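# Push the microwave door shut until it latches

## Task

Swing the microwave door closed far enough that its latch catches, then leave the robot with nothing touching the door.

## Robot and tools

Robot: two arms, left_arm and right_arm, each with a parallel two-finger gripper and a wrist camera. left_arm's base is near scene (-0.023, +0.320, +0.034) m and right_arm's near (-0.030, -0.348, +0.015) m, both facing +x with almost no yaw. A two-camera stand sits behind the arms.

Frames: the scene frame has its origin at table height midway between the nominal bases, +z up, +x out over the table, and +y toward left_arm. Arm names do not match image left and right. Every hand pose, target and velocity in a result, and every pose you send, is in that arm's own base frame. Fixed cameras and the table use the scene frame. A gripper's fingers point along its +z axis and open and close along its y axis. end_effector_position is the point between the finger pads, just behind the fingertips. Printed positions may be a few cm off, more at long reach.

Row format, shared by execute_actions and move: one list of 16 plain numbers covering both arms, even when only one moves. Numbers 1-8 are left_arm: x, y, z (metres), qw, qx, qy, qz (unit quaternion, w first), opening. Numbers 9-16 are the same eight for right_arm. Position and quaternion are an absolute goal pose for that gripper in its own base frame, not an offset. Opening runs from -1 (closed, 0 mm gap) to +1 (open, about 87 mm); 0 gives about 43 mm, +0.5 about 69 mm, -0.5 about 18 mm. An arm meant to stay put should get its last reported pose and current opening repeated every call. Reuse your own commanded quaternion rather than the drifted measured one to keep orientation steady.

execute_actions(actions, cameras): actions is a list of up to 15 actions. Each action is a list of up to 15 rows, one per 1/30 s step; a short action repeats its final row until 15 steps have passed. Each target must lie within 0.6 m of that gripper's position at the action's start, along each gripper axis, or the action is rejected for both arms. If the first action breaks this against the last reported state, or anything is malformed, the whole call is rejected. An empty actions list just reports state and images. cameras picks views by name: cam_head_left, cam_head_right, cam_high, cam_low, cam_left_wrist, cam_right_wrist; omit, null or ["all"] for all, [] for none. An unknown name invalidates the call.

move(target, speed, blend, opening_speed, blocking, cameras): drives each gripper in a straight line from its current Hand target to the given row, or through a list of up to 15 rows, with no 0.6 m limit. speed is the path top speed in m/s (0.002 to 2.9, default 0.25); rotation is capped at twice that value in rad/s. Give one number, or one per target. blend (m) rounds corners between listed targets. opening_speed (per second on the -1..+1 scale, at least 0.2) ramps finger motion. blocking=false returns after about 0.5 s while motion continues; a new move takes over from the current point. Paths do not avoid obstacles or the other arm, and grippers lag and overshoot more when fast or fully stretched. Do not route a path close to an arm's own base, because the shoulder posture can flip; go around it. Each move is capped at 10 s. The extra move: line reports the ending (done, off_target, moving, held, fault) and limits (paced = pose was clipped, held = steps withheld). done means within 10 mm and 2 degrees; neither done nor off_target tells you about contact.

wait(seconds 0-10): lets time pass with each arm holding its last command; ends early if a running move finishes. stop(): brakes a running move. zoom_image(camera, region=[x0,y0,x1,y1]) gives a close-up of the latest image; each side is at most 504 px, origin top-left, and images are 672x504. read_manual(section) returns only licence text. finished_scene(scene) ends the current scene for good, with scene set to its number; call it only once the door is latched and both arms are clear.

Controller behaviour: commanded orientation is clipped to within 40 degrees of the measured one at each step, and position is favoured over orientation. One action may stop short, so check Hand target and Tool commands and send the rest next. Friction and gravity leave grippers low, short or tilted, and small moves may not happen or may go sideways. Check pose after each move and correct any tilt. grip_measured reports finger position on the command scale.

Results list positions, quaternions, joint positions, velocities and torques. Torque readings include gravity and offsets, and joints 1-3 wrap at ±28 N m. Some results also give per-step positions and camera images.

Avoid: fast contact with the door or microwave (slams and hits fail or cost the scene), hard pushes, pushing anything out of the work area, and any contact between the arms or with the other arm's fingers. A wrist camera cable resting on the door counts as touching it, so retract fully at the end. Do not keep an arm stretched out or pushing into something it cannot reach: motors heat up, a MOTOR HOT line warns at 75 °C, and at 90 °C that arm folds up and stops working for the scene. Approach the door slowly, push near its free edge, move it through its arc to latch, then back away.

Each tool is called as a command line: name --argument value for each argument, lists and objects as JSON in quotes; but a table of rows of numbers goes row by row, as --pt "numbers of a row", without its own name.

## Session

execute_actions --actions '[]'

Scene clock: 0.00 s.
left_arm: end_effector_position=(+0.1952, -0.0254, +0.0312) grip_measured=+1.000 end_effector_quat_wxyz=(+0.447, -0.016, +0.864, -0.230) | right_arm: end_effector_position=(+0.2893, -0.0866, +0.1187) grip_measured=+0.981 end_effector_quat_wxyz=(+0.622, -0.123, +0.767, -0.098)
Joint positions: left_arm=[0.554 0.602 0.126 -0.345 0.828 0.174 1] | right_arm=[-0.532 0.825 0.194 0.39 -0.522 -0.437 0.991]
Joint velocities: within noise
Joint torques (N m): no reading
Motor temperatures (°C): left_arm=[23 24 29 26 22 22 23] | right_arm=[26 26 26 25 23 21 22]
Heat: left arm: 29 °C; right arm: 26 °C.
Hand target: left_arm +0.1965, -0.0245, +0.0337; +0.449, -0.015, +0.864, -0.228 | right_arm +0.2918, -0.0880, +0.1262; +0.629, -0.125, +0.761, -0.103
Tool commands: left_gripper/opening=+1.0 right_gripper/opening=+1.0

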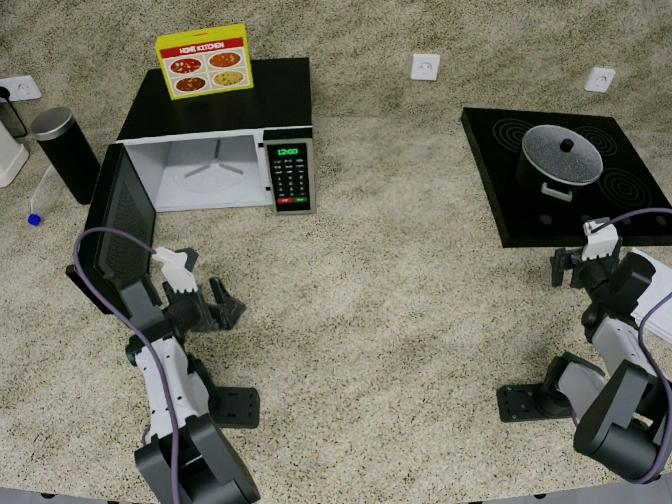

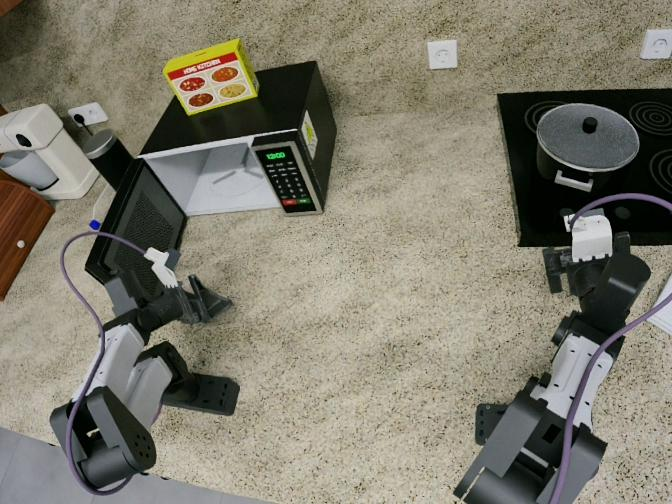

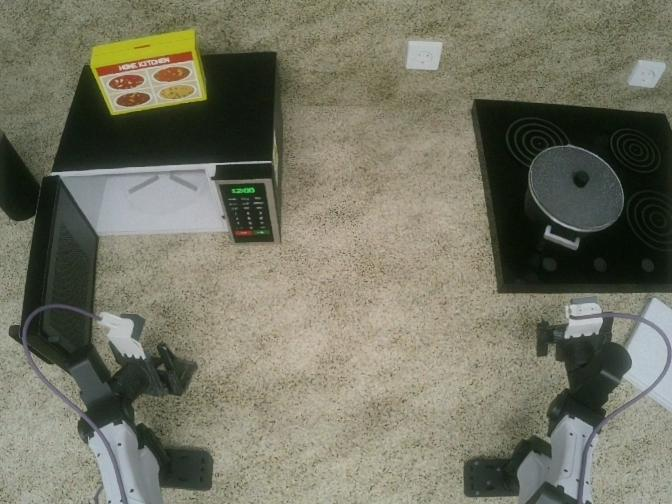

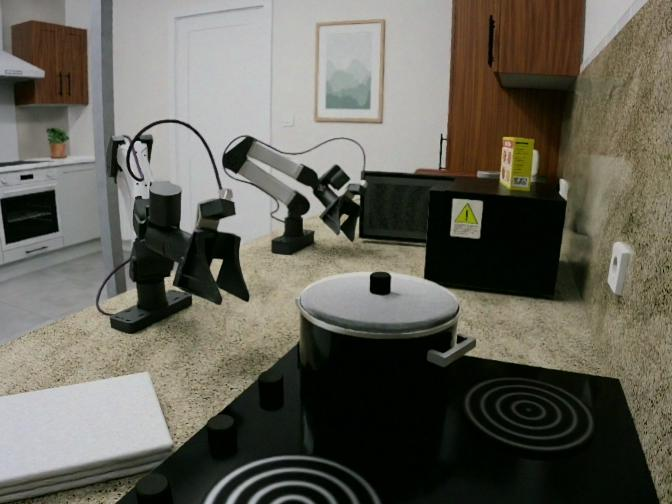

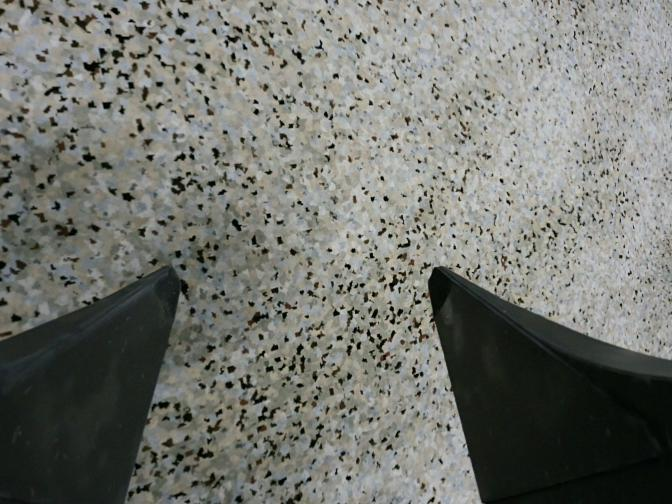

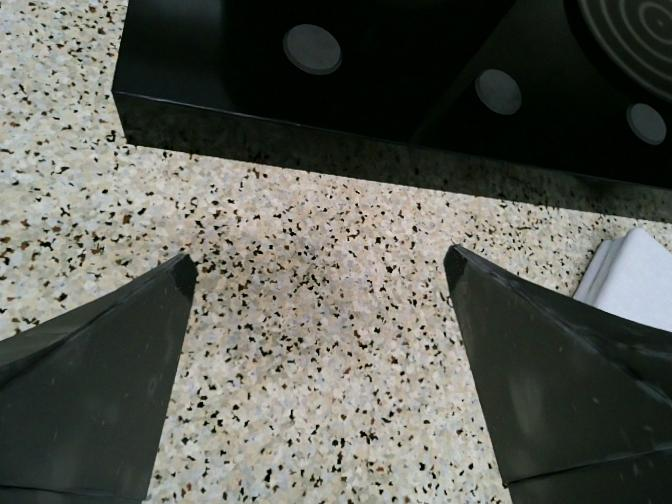

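move --pt "0.19 -0.01 0.2 0.512 0 0.859 0 -1 0.2893 -0.0866 0.1187 0.622 -0.123 0.767 -0.098 1" --pt "0.21 0.05 0.33 0.45 0 0.893 0 -1 0.2893 -0.0866 0.1187 0.622 -0.123 0.767 -0.098 1" --pt "0.16 0.28 0.3 0.194 -0.435 0.874 0.0965 -1 0.2893 -0.0866 0.1187 0.622 -0.123 0.767 -0.098 1" --pt "0.19 0.35 0.22 0.194 -0.435 0.874 0.0965 -1 0.2893 -0.0866 0.1187 0.622 -0.123 0.767 -0.098 1" --pt "0.21 0.33 0.09 0.194 -0.435 0.874 0.0965 -1 0.2893 -0.0866 0.1187 0.622 -0.123 0.767 -0.098 1" --speed '[0.25,0.3,0.35,0.3,0.25]' --blend 0.03

Scene clock: 11.83 s.
left_arm: end_effector_position=(+0.2094, +0.3312, +0.0859) grip_measured=-0.990 end_effector_quat_wxyz=(+0.187, -0.433, +0.877, +0.089) | right_arm: end_effector_position=(+0.2890, -0.0864, +0.1178) grip_measured=+0.981 end_effector_quat_wxyz=(+0.621, -0.122, +0.768, -0.097)
Joint positions: left_arm=[1.018 1.802 1.404 -0.76 0.047 0.091 0.005] | right_arm=[-0.532 0.825 0.194 0.386 -0.522 -0.437 0.991]
Joint velocities: within noise
Joint torques (N m): left_arm=[-0.13 -11.26 6.27 1.31 -0.01 0.01] | right_arm=[0.16 -0.88 6.67 2.03 -0.11 -0.02]
Motor temperatures (°C): left_arm=[23 24 30 28 22 22 23] | right_arm=[26 26 28 28 23 21 22]
Heat: left arm: 30 °C; right arm: 28 °C.
Hand target: left_arm +0.2099, +0.3300, +0.0899; +0.194, -0.435, +0.874, +0.096 | right_arm +0.2893, -0.0866, +0.1187; +0.622, -0.123, +0.767, -0.098
Off the commanded pose: left_arm 0.004 m, 1 deg | right_arm 0.001 m, 0 deg.
move: done

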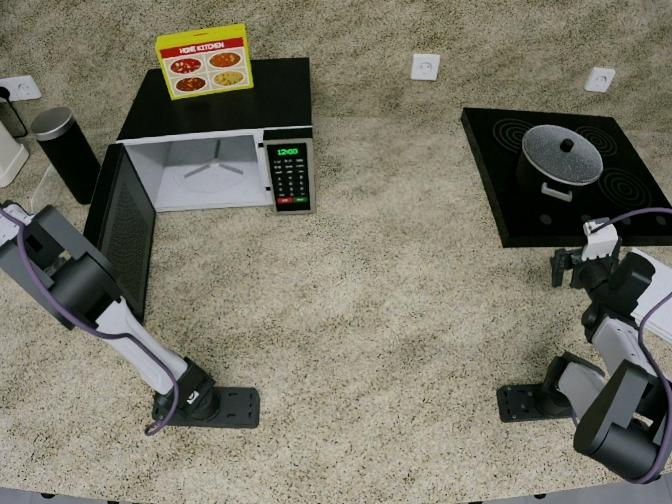

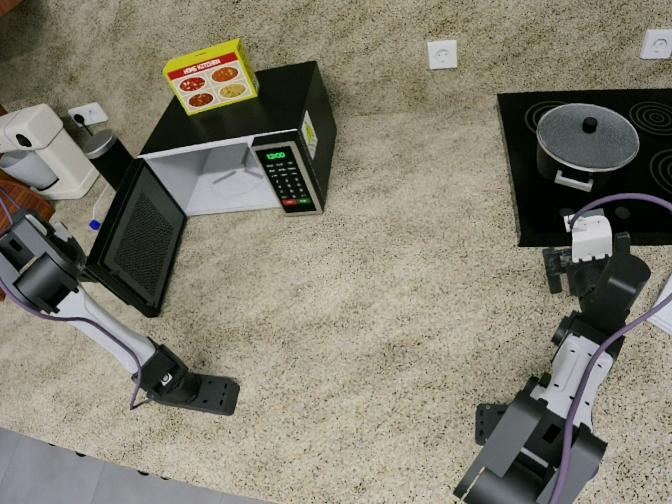

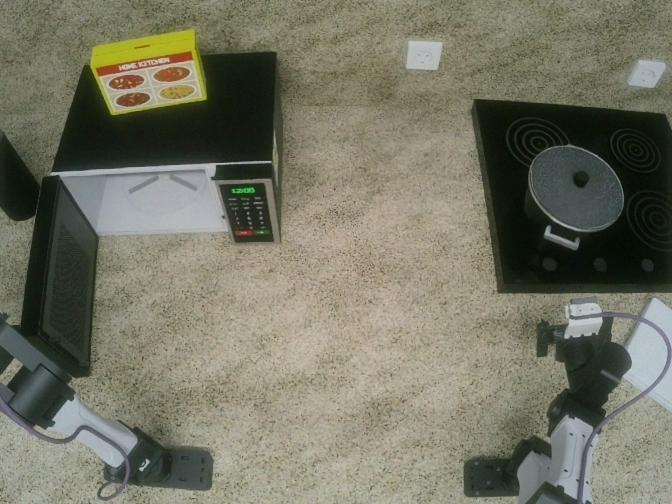

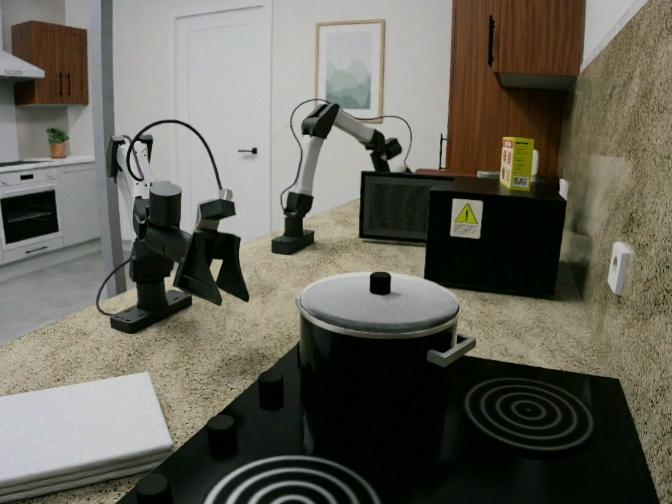

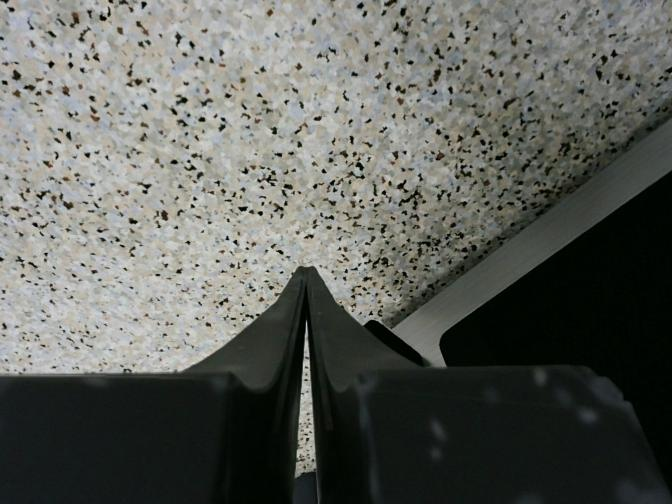

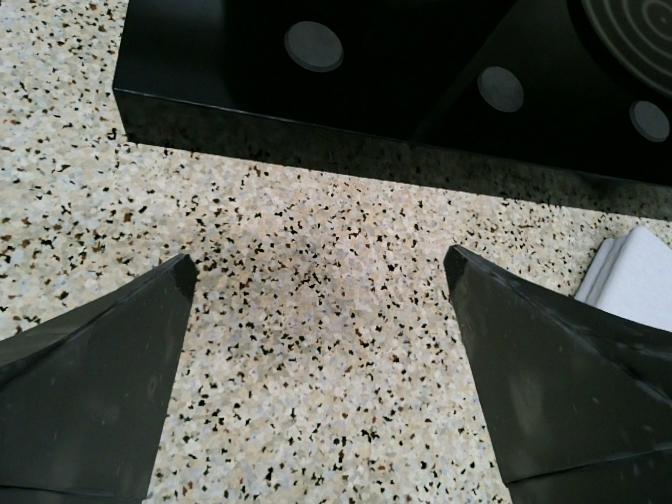

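move --pt "0.215 0.2 0.09 0.206 -0.294 0.931 0.065 -1 0.2893 -0.0866 0.1187 0.622 -0.123 0.767 -0.098 1" --pt "0.225 0.12 0.09 0.213 -0.17 0.961 0.038 -1 0.2893 -0.0866 0.1187 0.622 -0.123 0.767 -0.098 1" --pt "0.241 0.055 0.09 0.259 0 0.966 0 -1 0.2893 -0.0866 0.1187 0.622 -0.123 0.767 -0.098 1" --pt "0.265 0.02 0.09 0.3 0 0.954 0 -1 0.2893 -0.0866 0.1187 0.622 -0.123 0.767 -0.098 1" --speed 0.17 --blend 0.02

Scene clock: 19.77 s.
left_arm: end_effector_position=(+0.2657, +0.0210, +0.0924) grip_measured=-0.990 end_effector_quat_wxyz=(+0.297, +0.003, +0.955, -0.002) | right_arm: end_effector_position=(+0.2889, -0.0864, +0.1177) grip_measured=+0.981 end_effector_quat_wxyz=(+0.621, -0.122, +0.768, -0.097)
Joint positions: left_arm=[0.109 1.14 0.774 -0.606 0.067 0.094 0.005] | right_arm=[-0.532 0.825 0.194 0.386 -0.522 -0.437 0.991]
Joint velocities: within noise
Joint torques (N m): left_arm=[-0.32 -4.42 6.68 1.59 0 0.01] | right_arm=[-0.05 -0.75 6.67 2.05 -0.08 -0.06]
Motor temperatures (°C): left_arm=[23 26 30 28 22 22 23] | right_arm=[26 26 29 29 23 21 22]
Heat: left arm: 30 °C; right arm: 29 °C.
Hand target: left_arm +0.2650, +0.0200, +0.0900; +0.300, +0.000, +0.954, +0.000 | right_arm +0.2893, -0.0866, +0.1186; +0.622, -0.123, +0.767, -0.098
Off the commanded pose: left_arm 0.003 m, 1 deg | right_arm 0.001 m, 0 deg.
move: done

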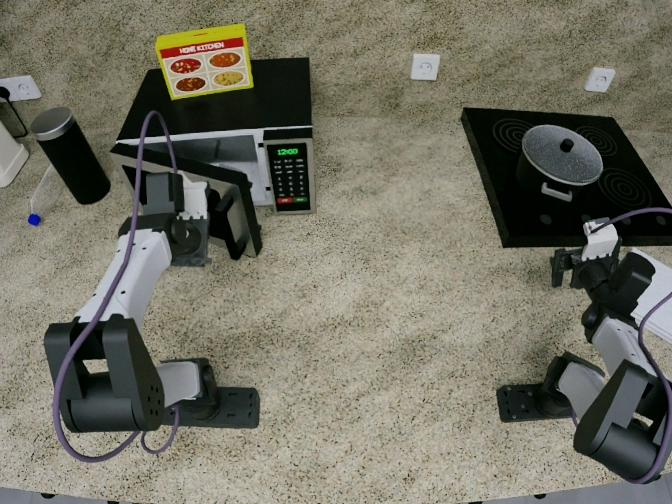

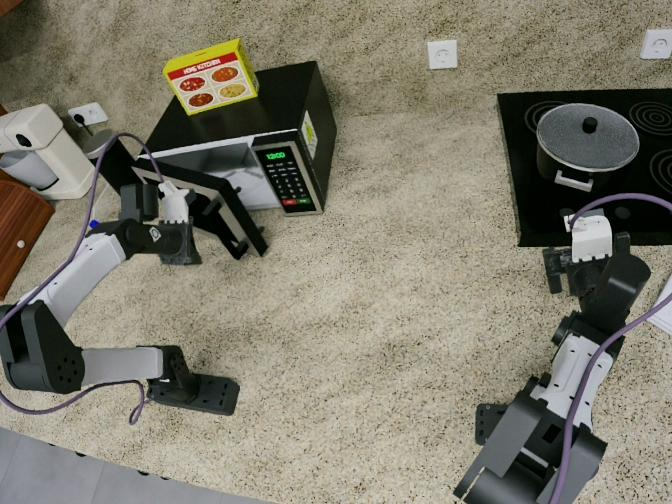

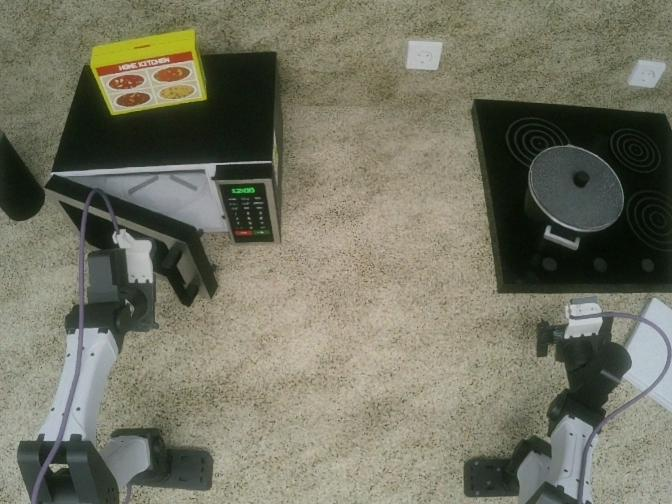

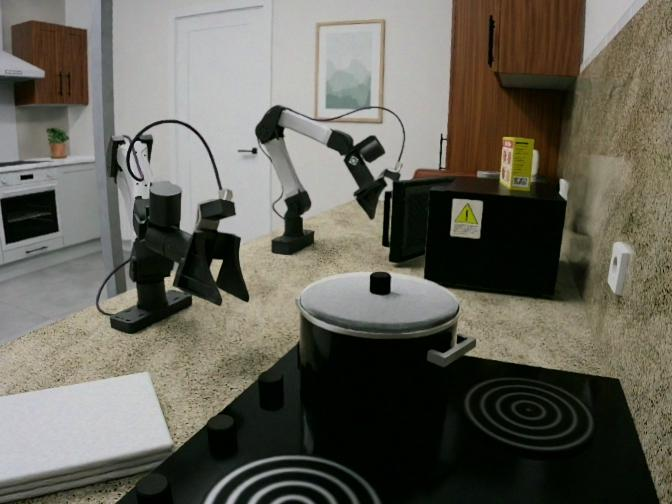

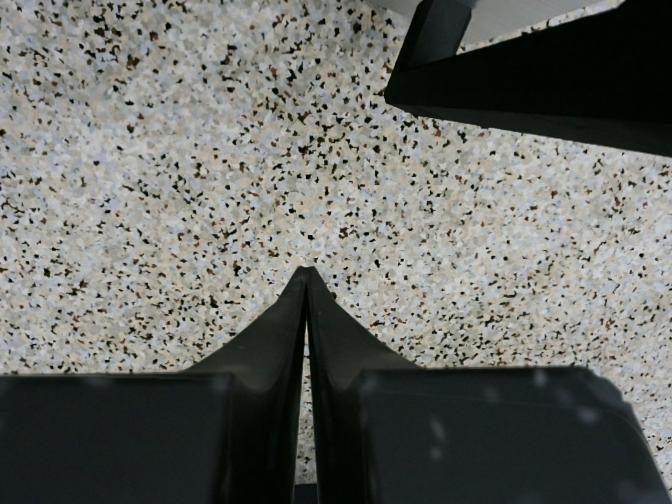

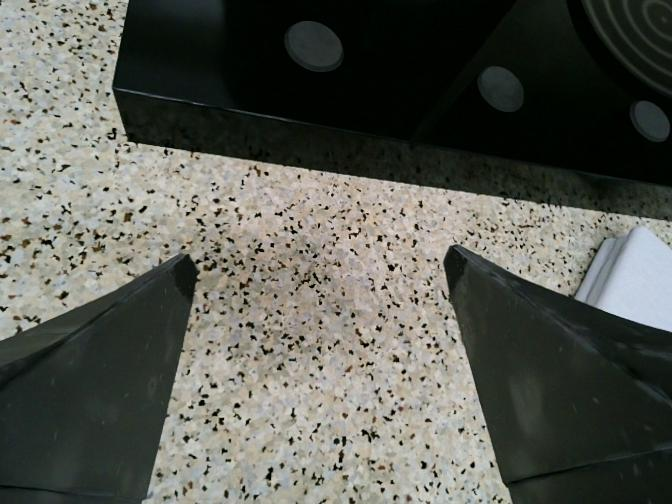

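move --pt "0.255 0.015 0.105 0.5736 0 0.8192 0 -1 0.2893 -0.0866 0.1187 0.622 -0.123 0.767 -0.098 1" --pt "0.42 0.012 0.107 0.5736 0 0.8192 0 -1 0.2893 -0.0866 0.1187 0.622 -0.123 0.767 -0.098 1" --speed '[0.25,0.12]' --blend 0.008

Scene clock: 26.17 s.
left_arm: end_effector_position=(+0.4088, +0.0137, +0.0949) grip_measured=-0.990 end_effector_quat_wxyz=(+0.558, +0.003, +0.830, +0.001) | right_arm: end_effector_position=(+0.2889, -0.0864, +0.1176) grip_measured=+0.981 end_effector_quat_wxyz=(+0.621, -0.122, +0.768, -0.097)
Joint positions: left_arm=[0.053 1.456 0.587 0.483 0.05 0.025 0.005] | right_arm=[-0.532 0.825 0.194 0.385 -0.522 -0.437 0.991]
Joint velocities: within noise
Joint torques (N m): left_arm=[-0.34 -5.14 10.66 2.14 -0.04 0.01] | right_arm=[-0.05 -0.83 6.54 2.02 -0.16 -0.03]
Motor temperatures (°C): left_arm=[23 26 31 29 22 22 23] | right_arm=[26 25 30 30 23 21 22]
Heat: left arm: 31 °C; right arm: 30 °C.
Hand target: left_arm +0.4192, +0.0118, +0.1073; +0.574, +0.000, +0.819, +0.000 | right_arm +0.2893, -0.0866, +0.1186; +0.622, -0.123, +0.767, -0.098
Off the commanded pose: left_arm 0.017 m, 2 deg | right_arm 0.001 m, 0 deg.
move: off_target (left_arm)

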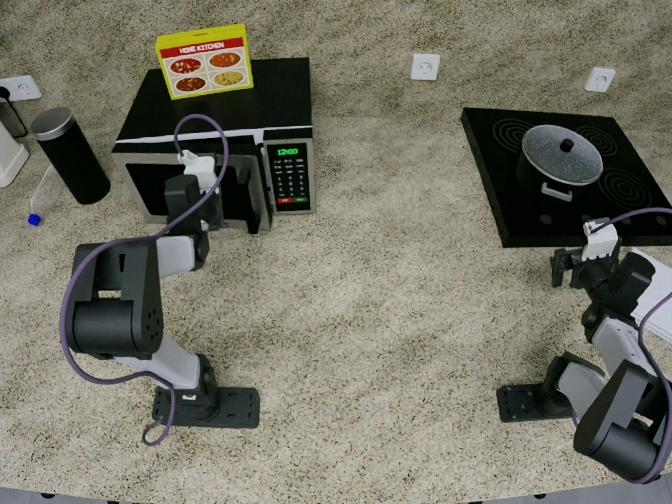

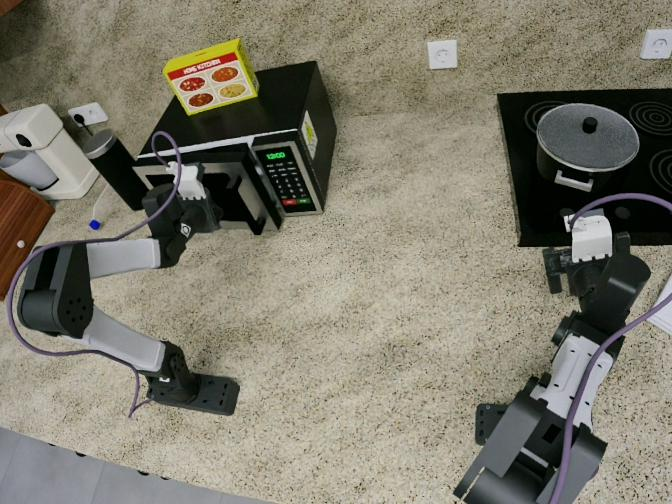

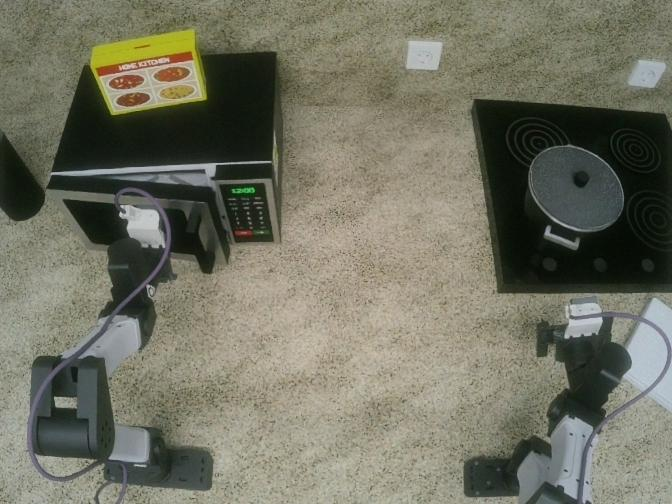

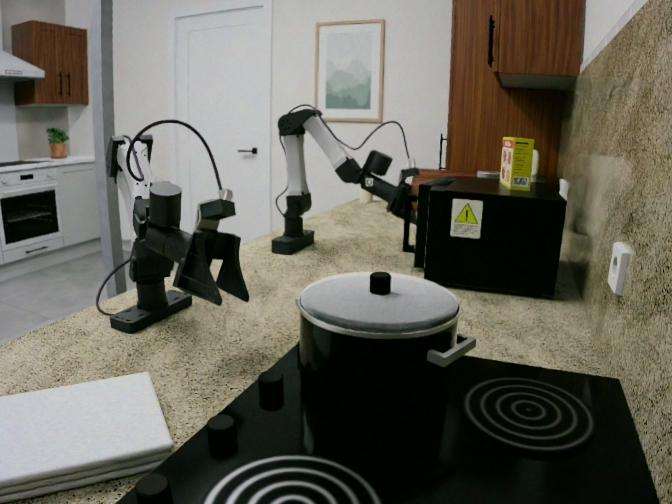

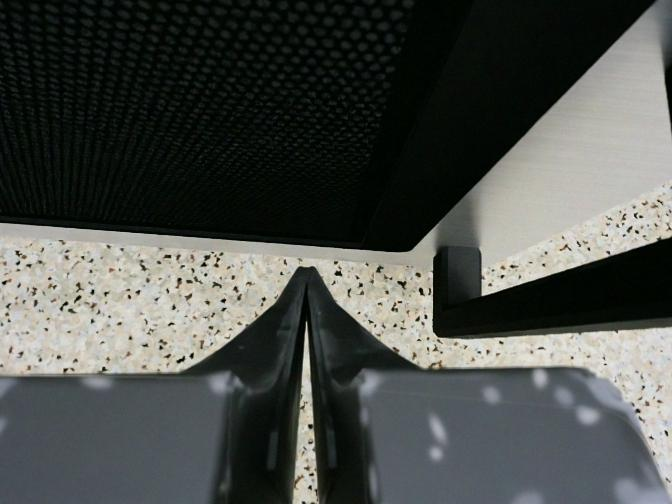

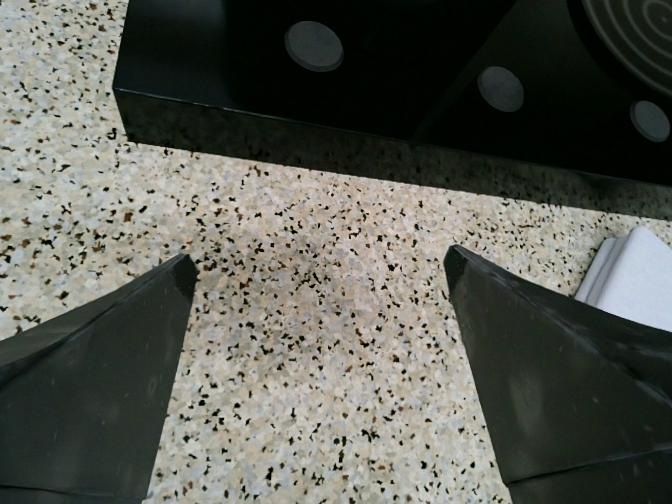

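Great. Press through.

move --pt "0.475 -0.002 0.106 0.5736 0 0.8192 0 -1 0.2893 -0.0866 0.1187 0.622 -0.123 0.767 -0.098 1" --pt "0.55 -0.01 0.11 0.5736 0 0.8192 0 -1 0.2893 -0.0866 0.1187 0.622 -0.123 0.767 -0.098 1" --speed '[0.1,0.08]' --blend 0.01

zoom_image --camera "cam_head_right" --region '[120, 120, 340, 240]'

Scene clock: 32.97 s.
left_arm: end_effector_position=(+0.4751, -0.0010, +0.0845) grip_measured=-0.990 end_effector_quat_wxyz=(+0.479, -0.001, +0.878, +0.015) | right_arm: end_effector_position=(+0.2889, -0.0864, +0.1176) grip_measured=+0.981 end_effector_quat_wxyz=(+0.621, -0.122, +0.768, -0.097)
Joint positions: left_arm=[-0.018 1.744 1.012 0.16 -0.042 0.002 0.005] | right_arm=[-0.532 0.825 0.194 0.385 -0.522 -0.437 0.991]
Joint velocities: within noise
Joint torques (N m): left_arm=[-0.31 -0.55 16.16 4.01 0.21 0.01] | right_arm=[0.03 -0.81 6.57 1.97 -0.11 0]
Motor temperatures (°C): left_arm=[23 26 33 31 22 22 23] | right_arm=[26 25 30 30 23 21 22]
Heat: left arm: 33 °C; right arm: 30 °C.
Hand target: left_arm +0.5296, -0.0100, +0.1171; +0.567, +0.001, +0.824, +0.000 | right_arm +0.2893, -0.0866, +0.1186; +0.622, -0.123, +0.767, -0.098
Off the commanded pose: left_arm 0.080 m, 13 deg | right_arm 0.001 m, 0 deg.
move: off_target (left_arm)

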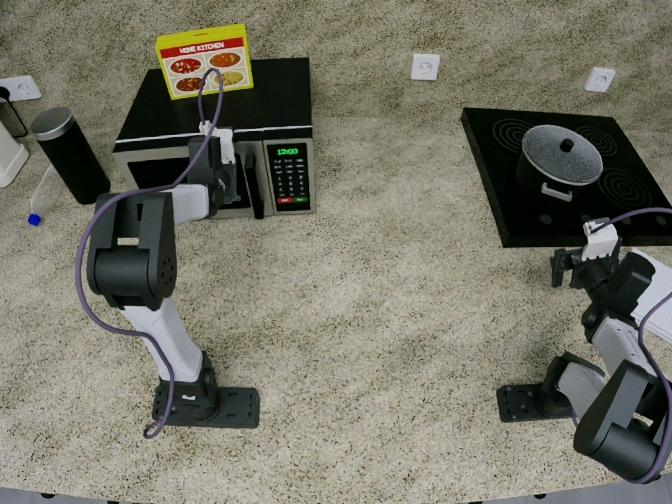

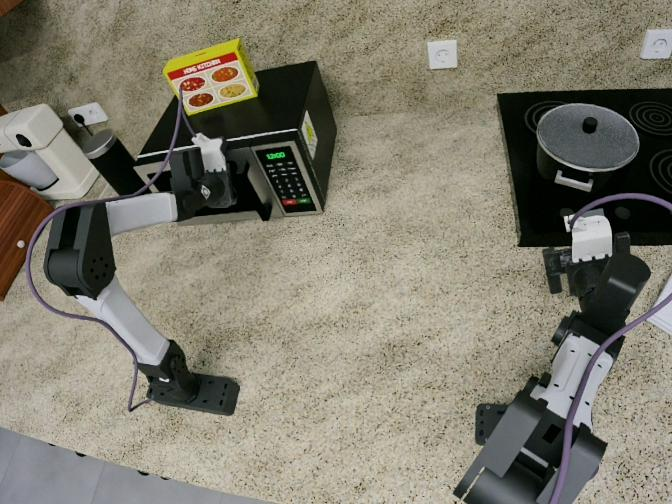

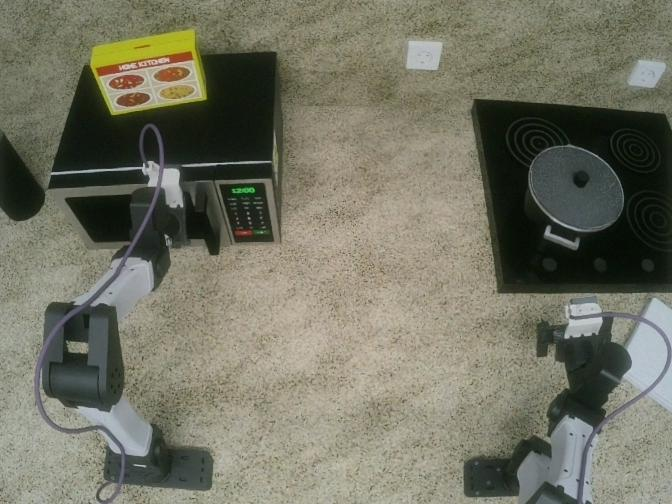

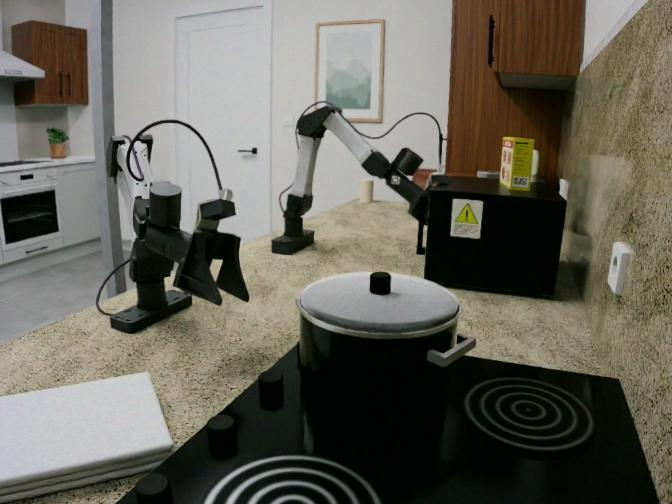

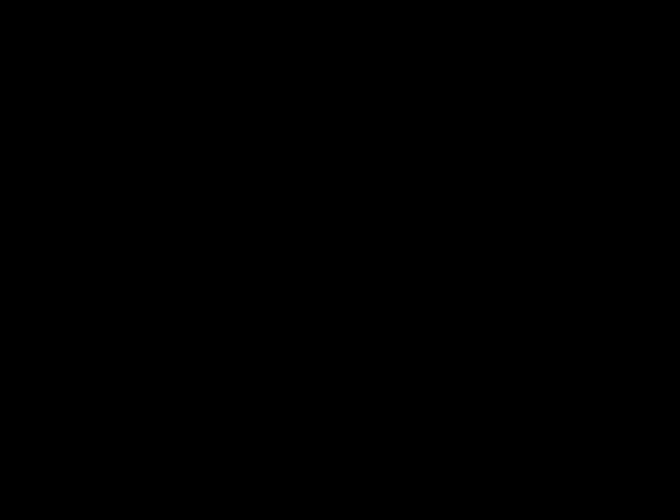

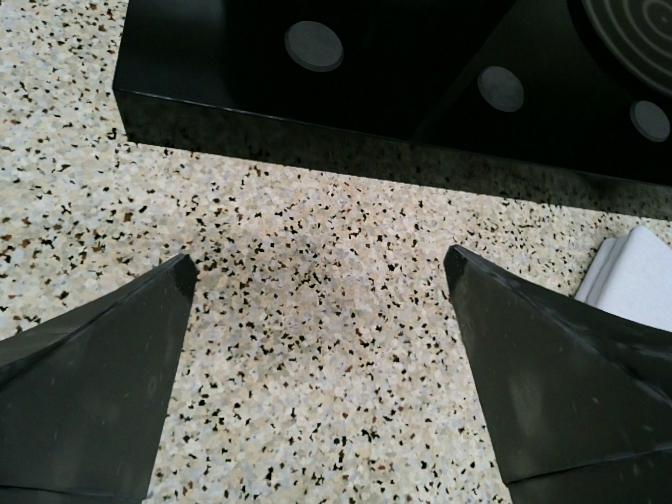

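Scaled by 2.291.

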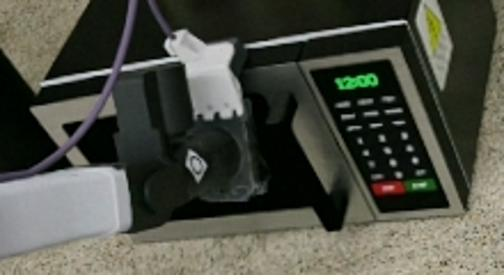

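move --pt "0.455 0.0 0.1 0.5 0 0.866 0 -1 0.2893 -0.0866 0.1187 0.622 -0.123 0.767 -0.098 1" --pt "0.33 0.005 0.12 0.5736 0 0.8192 0 -1 0.2893 -0.0866 0.1187 0.622 -0.123 0.767 -0.098 1" --speed 0.2

zoom_image --camera "cam_head_left" --region '[90, 90, 320, 240]'

zoom_image --camera "cam_low" --region '[390, 160, 590, 310]'

Scene clock: 39.60 s.
left_arm: end_effector_position=(+0.3350, +0.0040, +0.1280) grip_measured=-0.990 end_effector_quat_wxyz=(+0.582, -0.003, +0.813, +0.000) | right_arm: end_effector_position=(+0.2889, -0.0864, +0.1176) grip_measured=+0.981 end_effector_quat_wxyz=(+0.621, -0.122, +0.768, -0.097)
Joint positions: left_arm=[0.02 0.991 0.402 0.26 0.015 0.002 0.005] | right_arm=[-0.532 0.825 0.194 0.385 -0.522 -0.437 0.991]
Joint velocities: within noise
Joint torques (N m): left_arm=[1.13 -3.3 6.97 1.9 0.16 0.17] | right_arm=[-0.03 -0.84 6.41 2 -0.12 -0.05]
Motor temperatures (°C): left_arm=[23 26 34 34 22 22 23] | right_arm=[26 25 31 31 23 21 22]
Heat: left arm: 34 °C; right arm: 31 °C.
Hand target: left_arm +0.3302, +0.0050, +0.1200; +0.574, +0.000, +0.819, +0.000 | right_arm +0.2893, -0.0866, +0.1186; +0.622, -0.123, +0.767, -0.098
Off the commanded pose: left_arm 0.009 m, 1 deg | right_arm 0.001 m, 0 deg.
move: done

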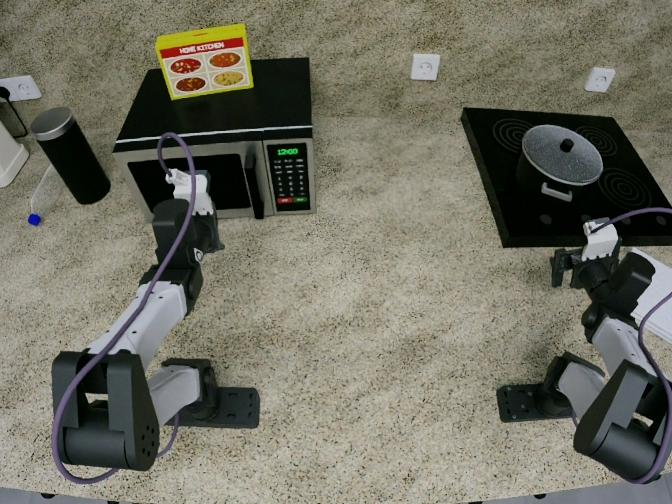

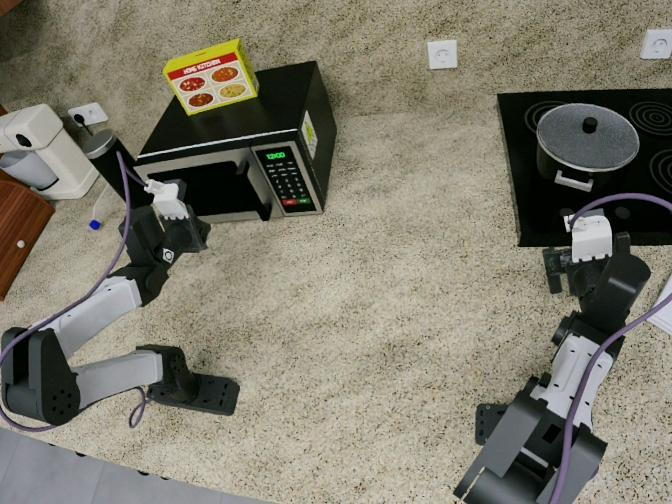

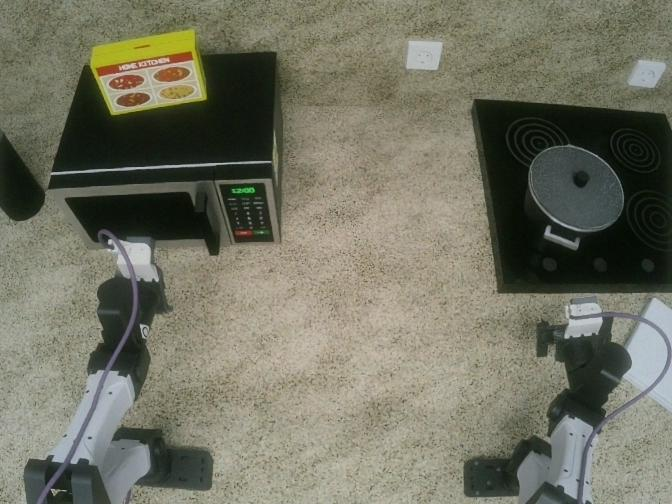

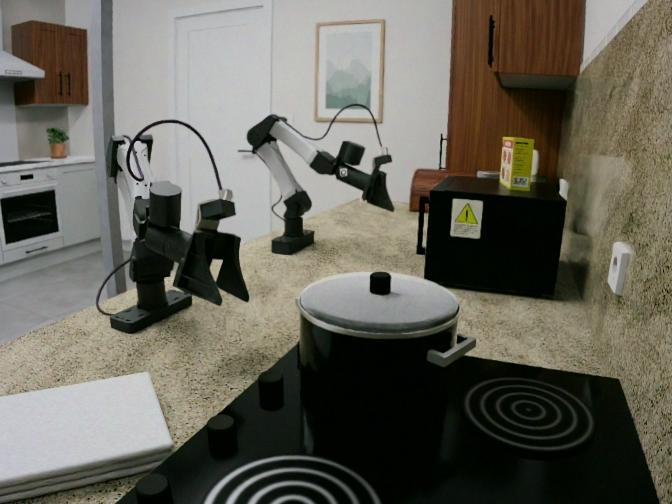

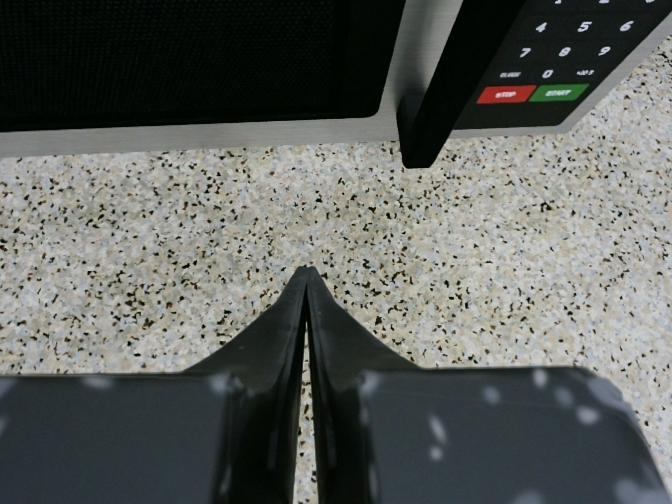

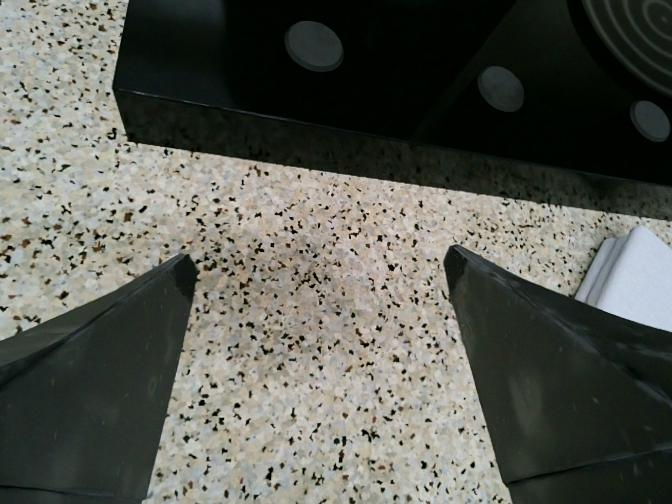

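Scaled by 2.191.

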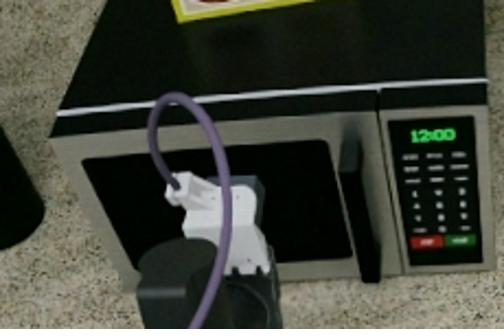

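Scaled by 2.520.

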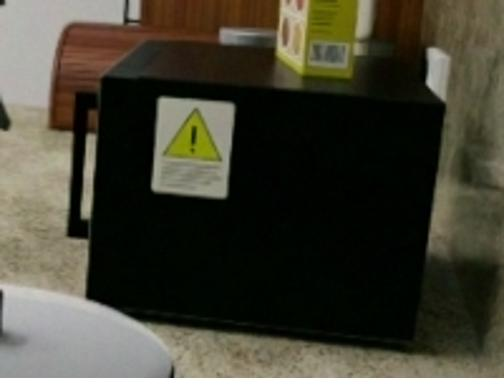

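finished_scene --scene 2

The scene is finished: the task was done.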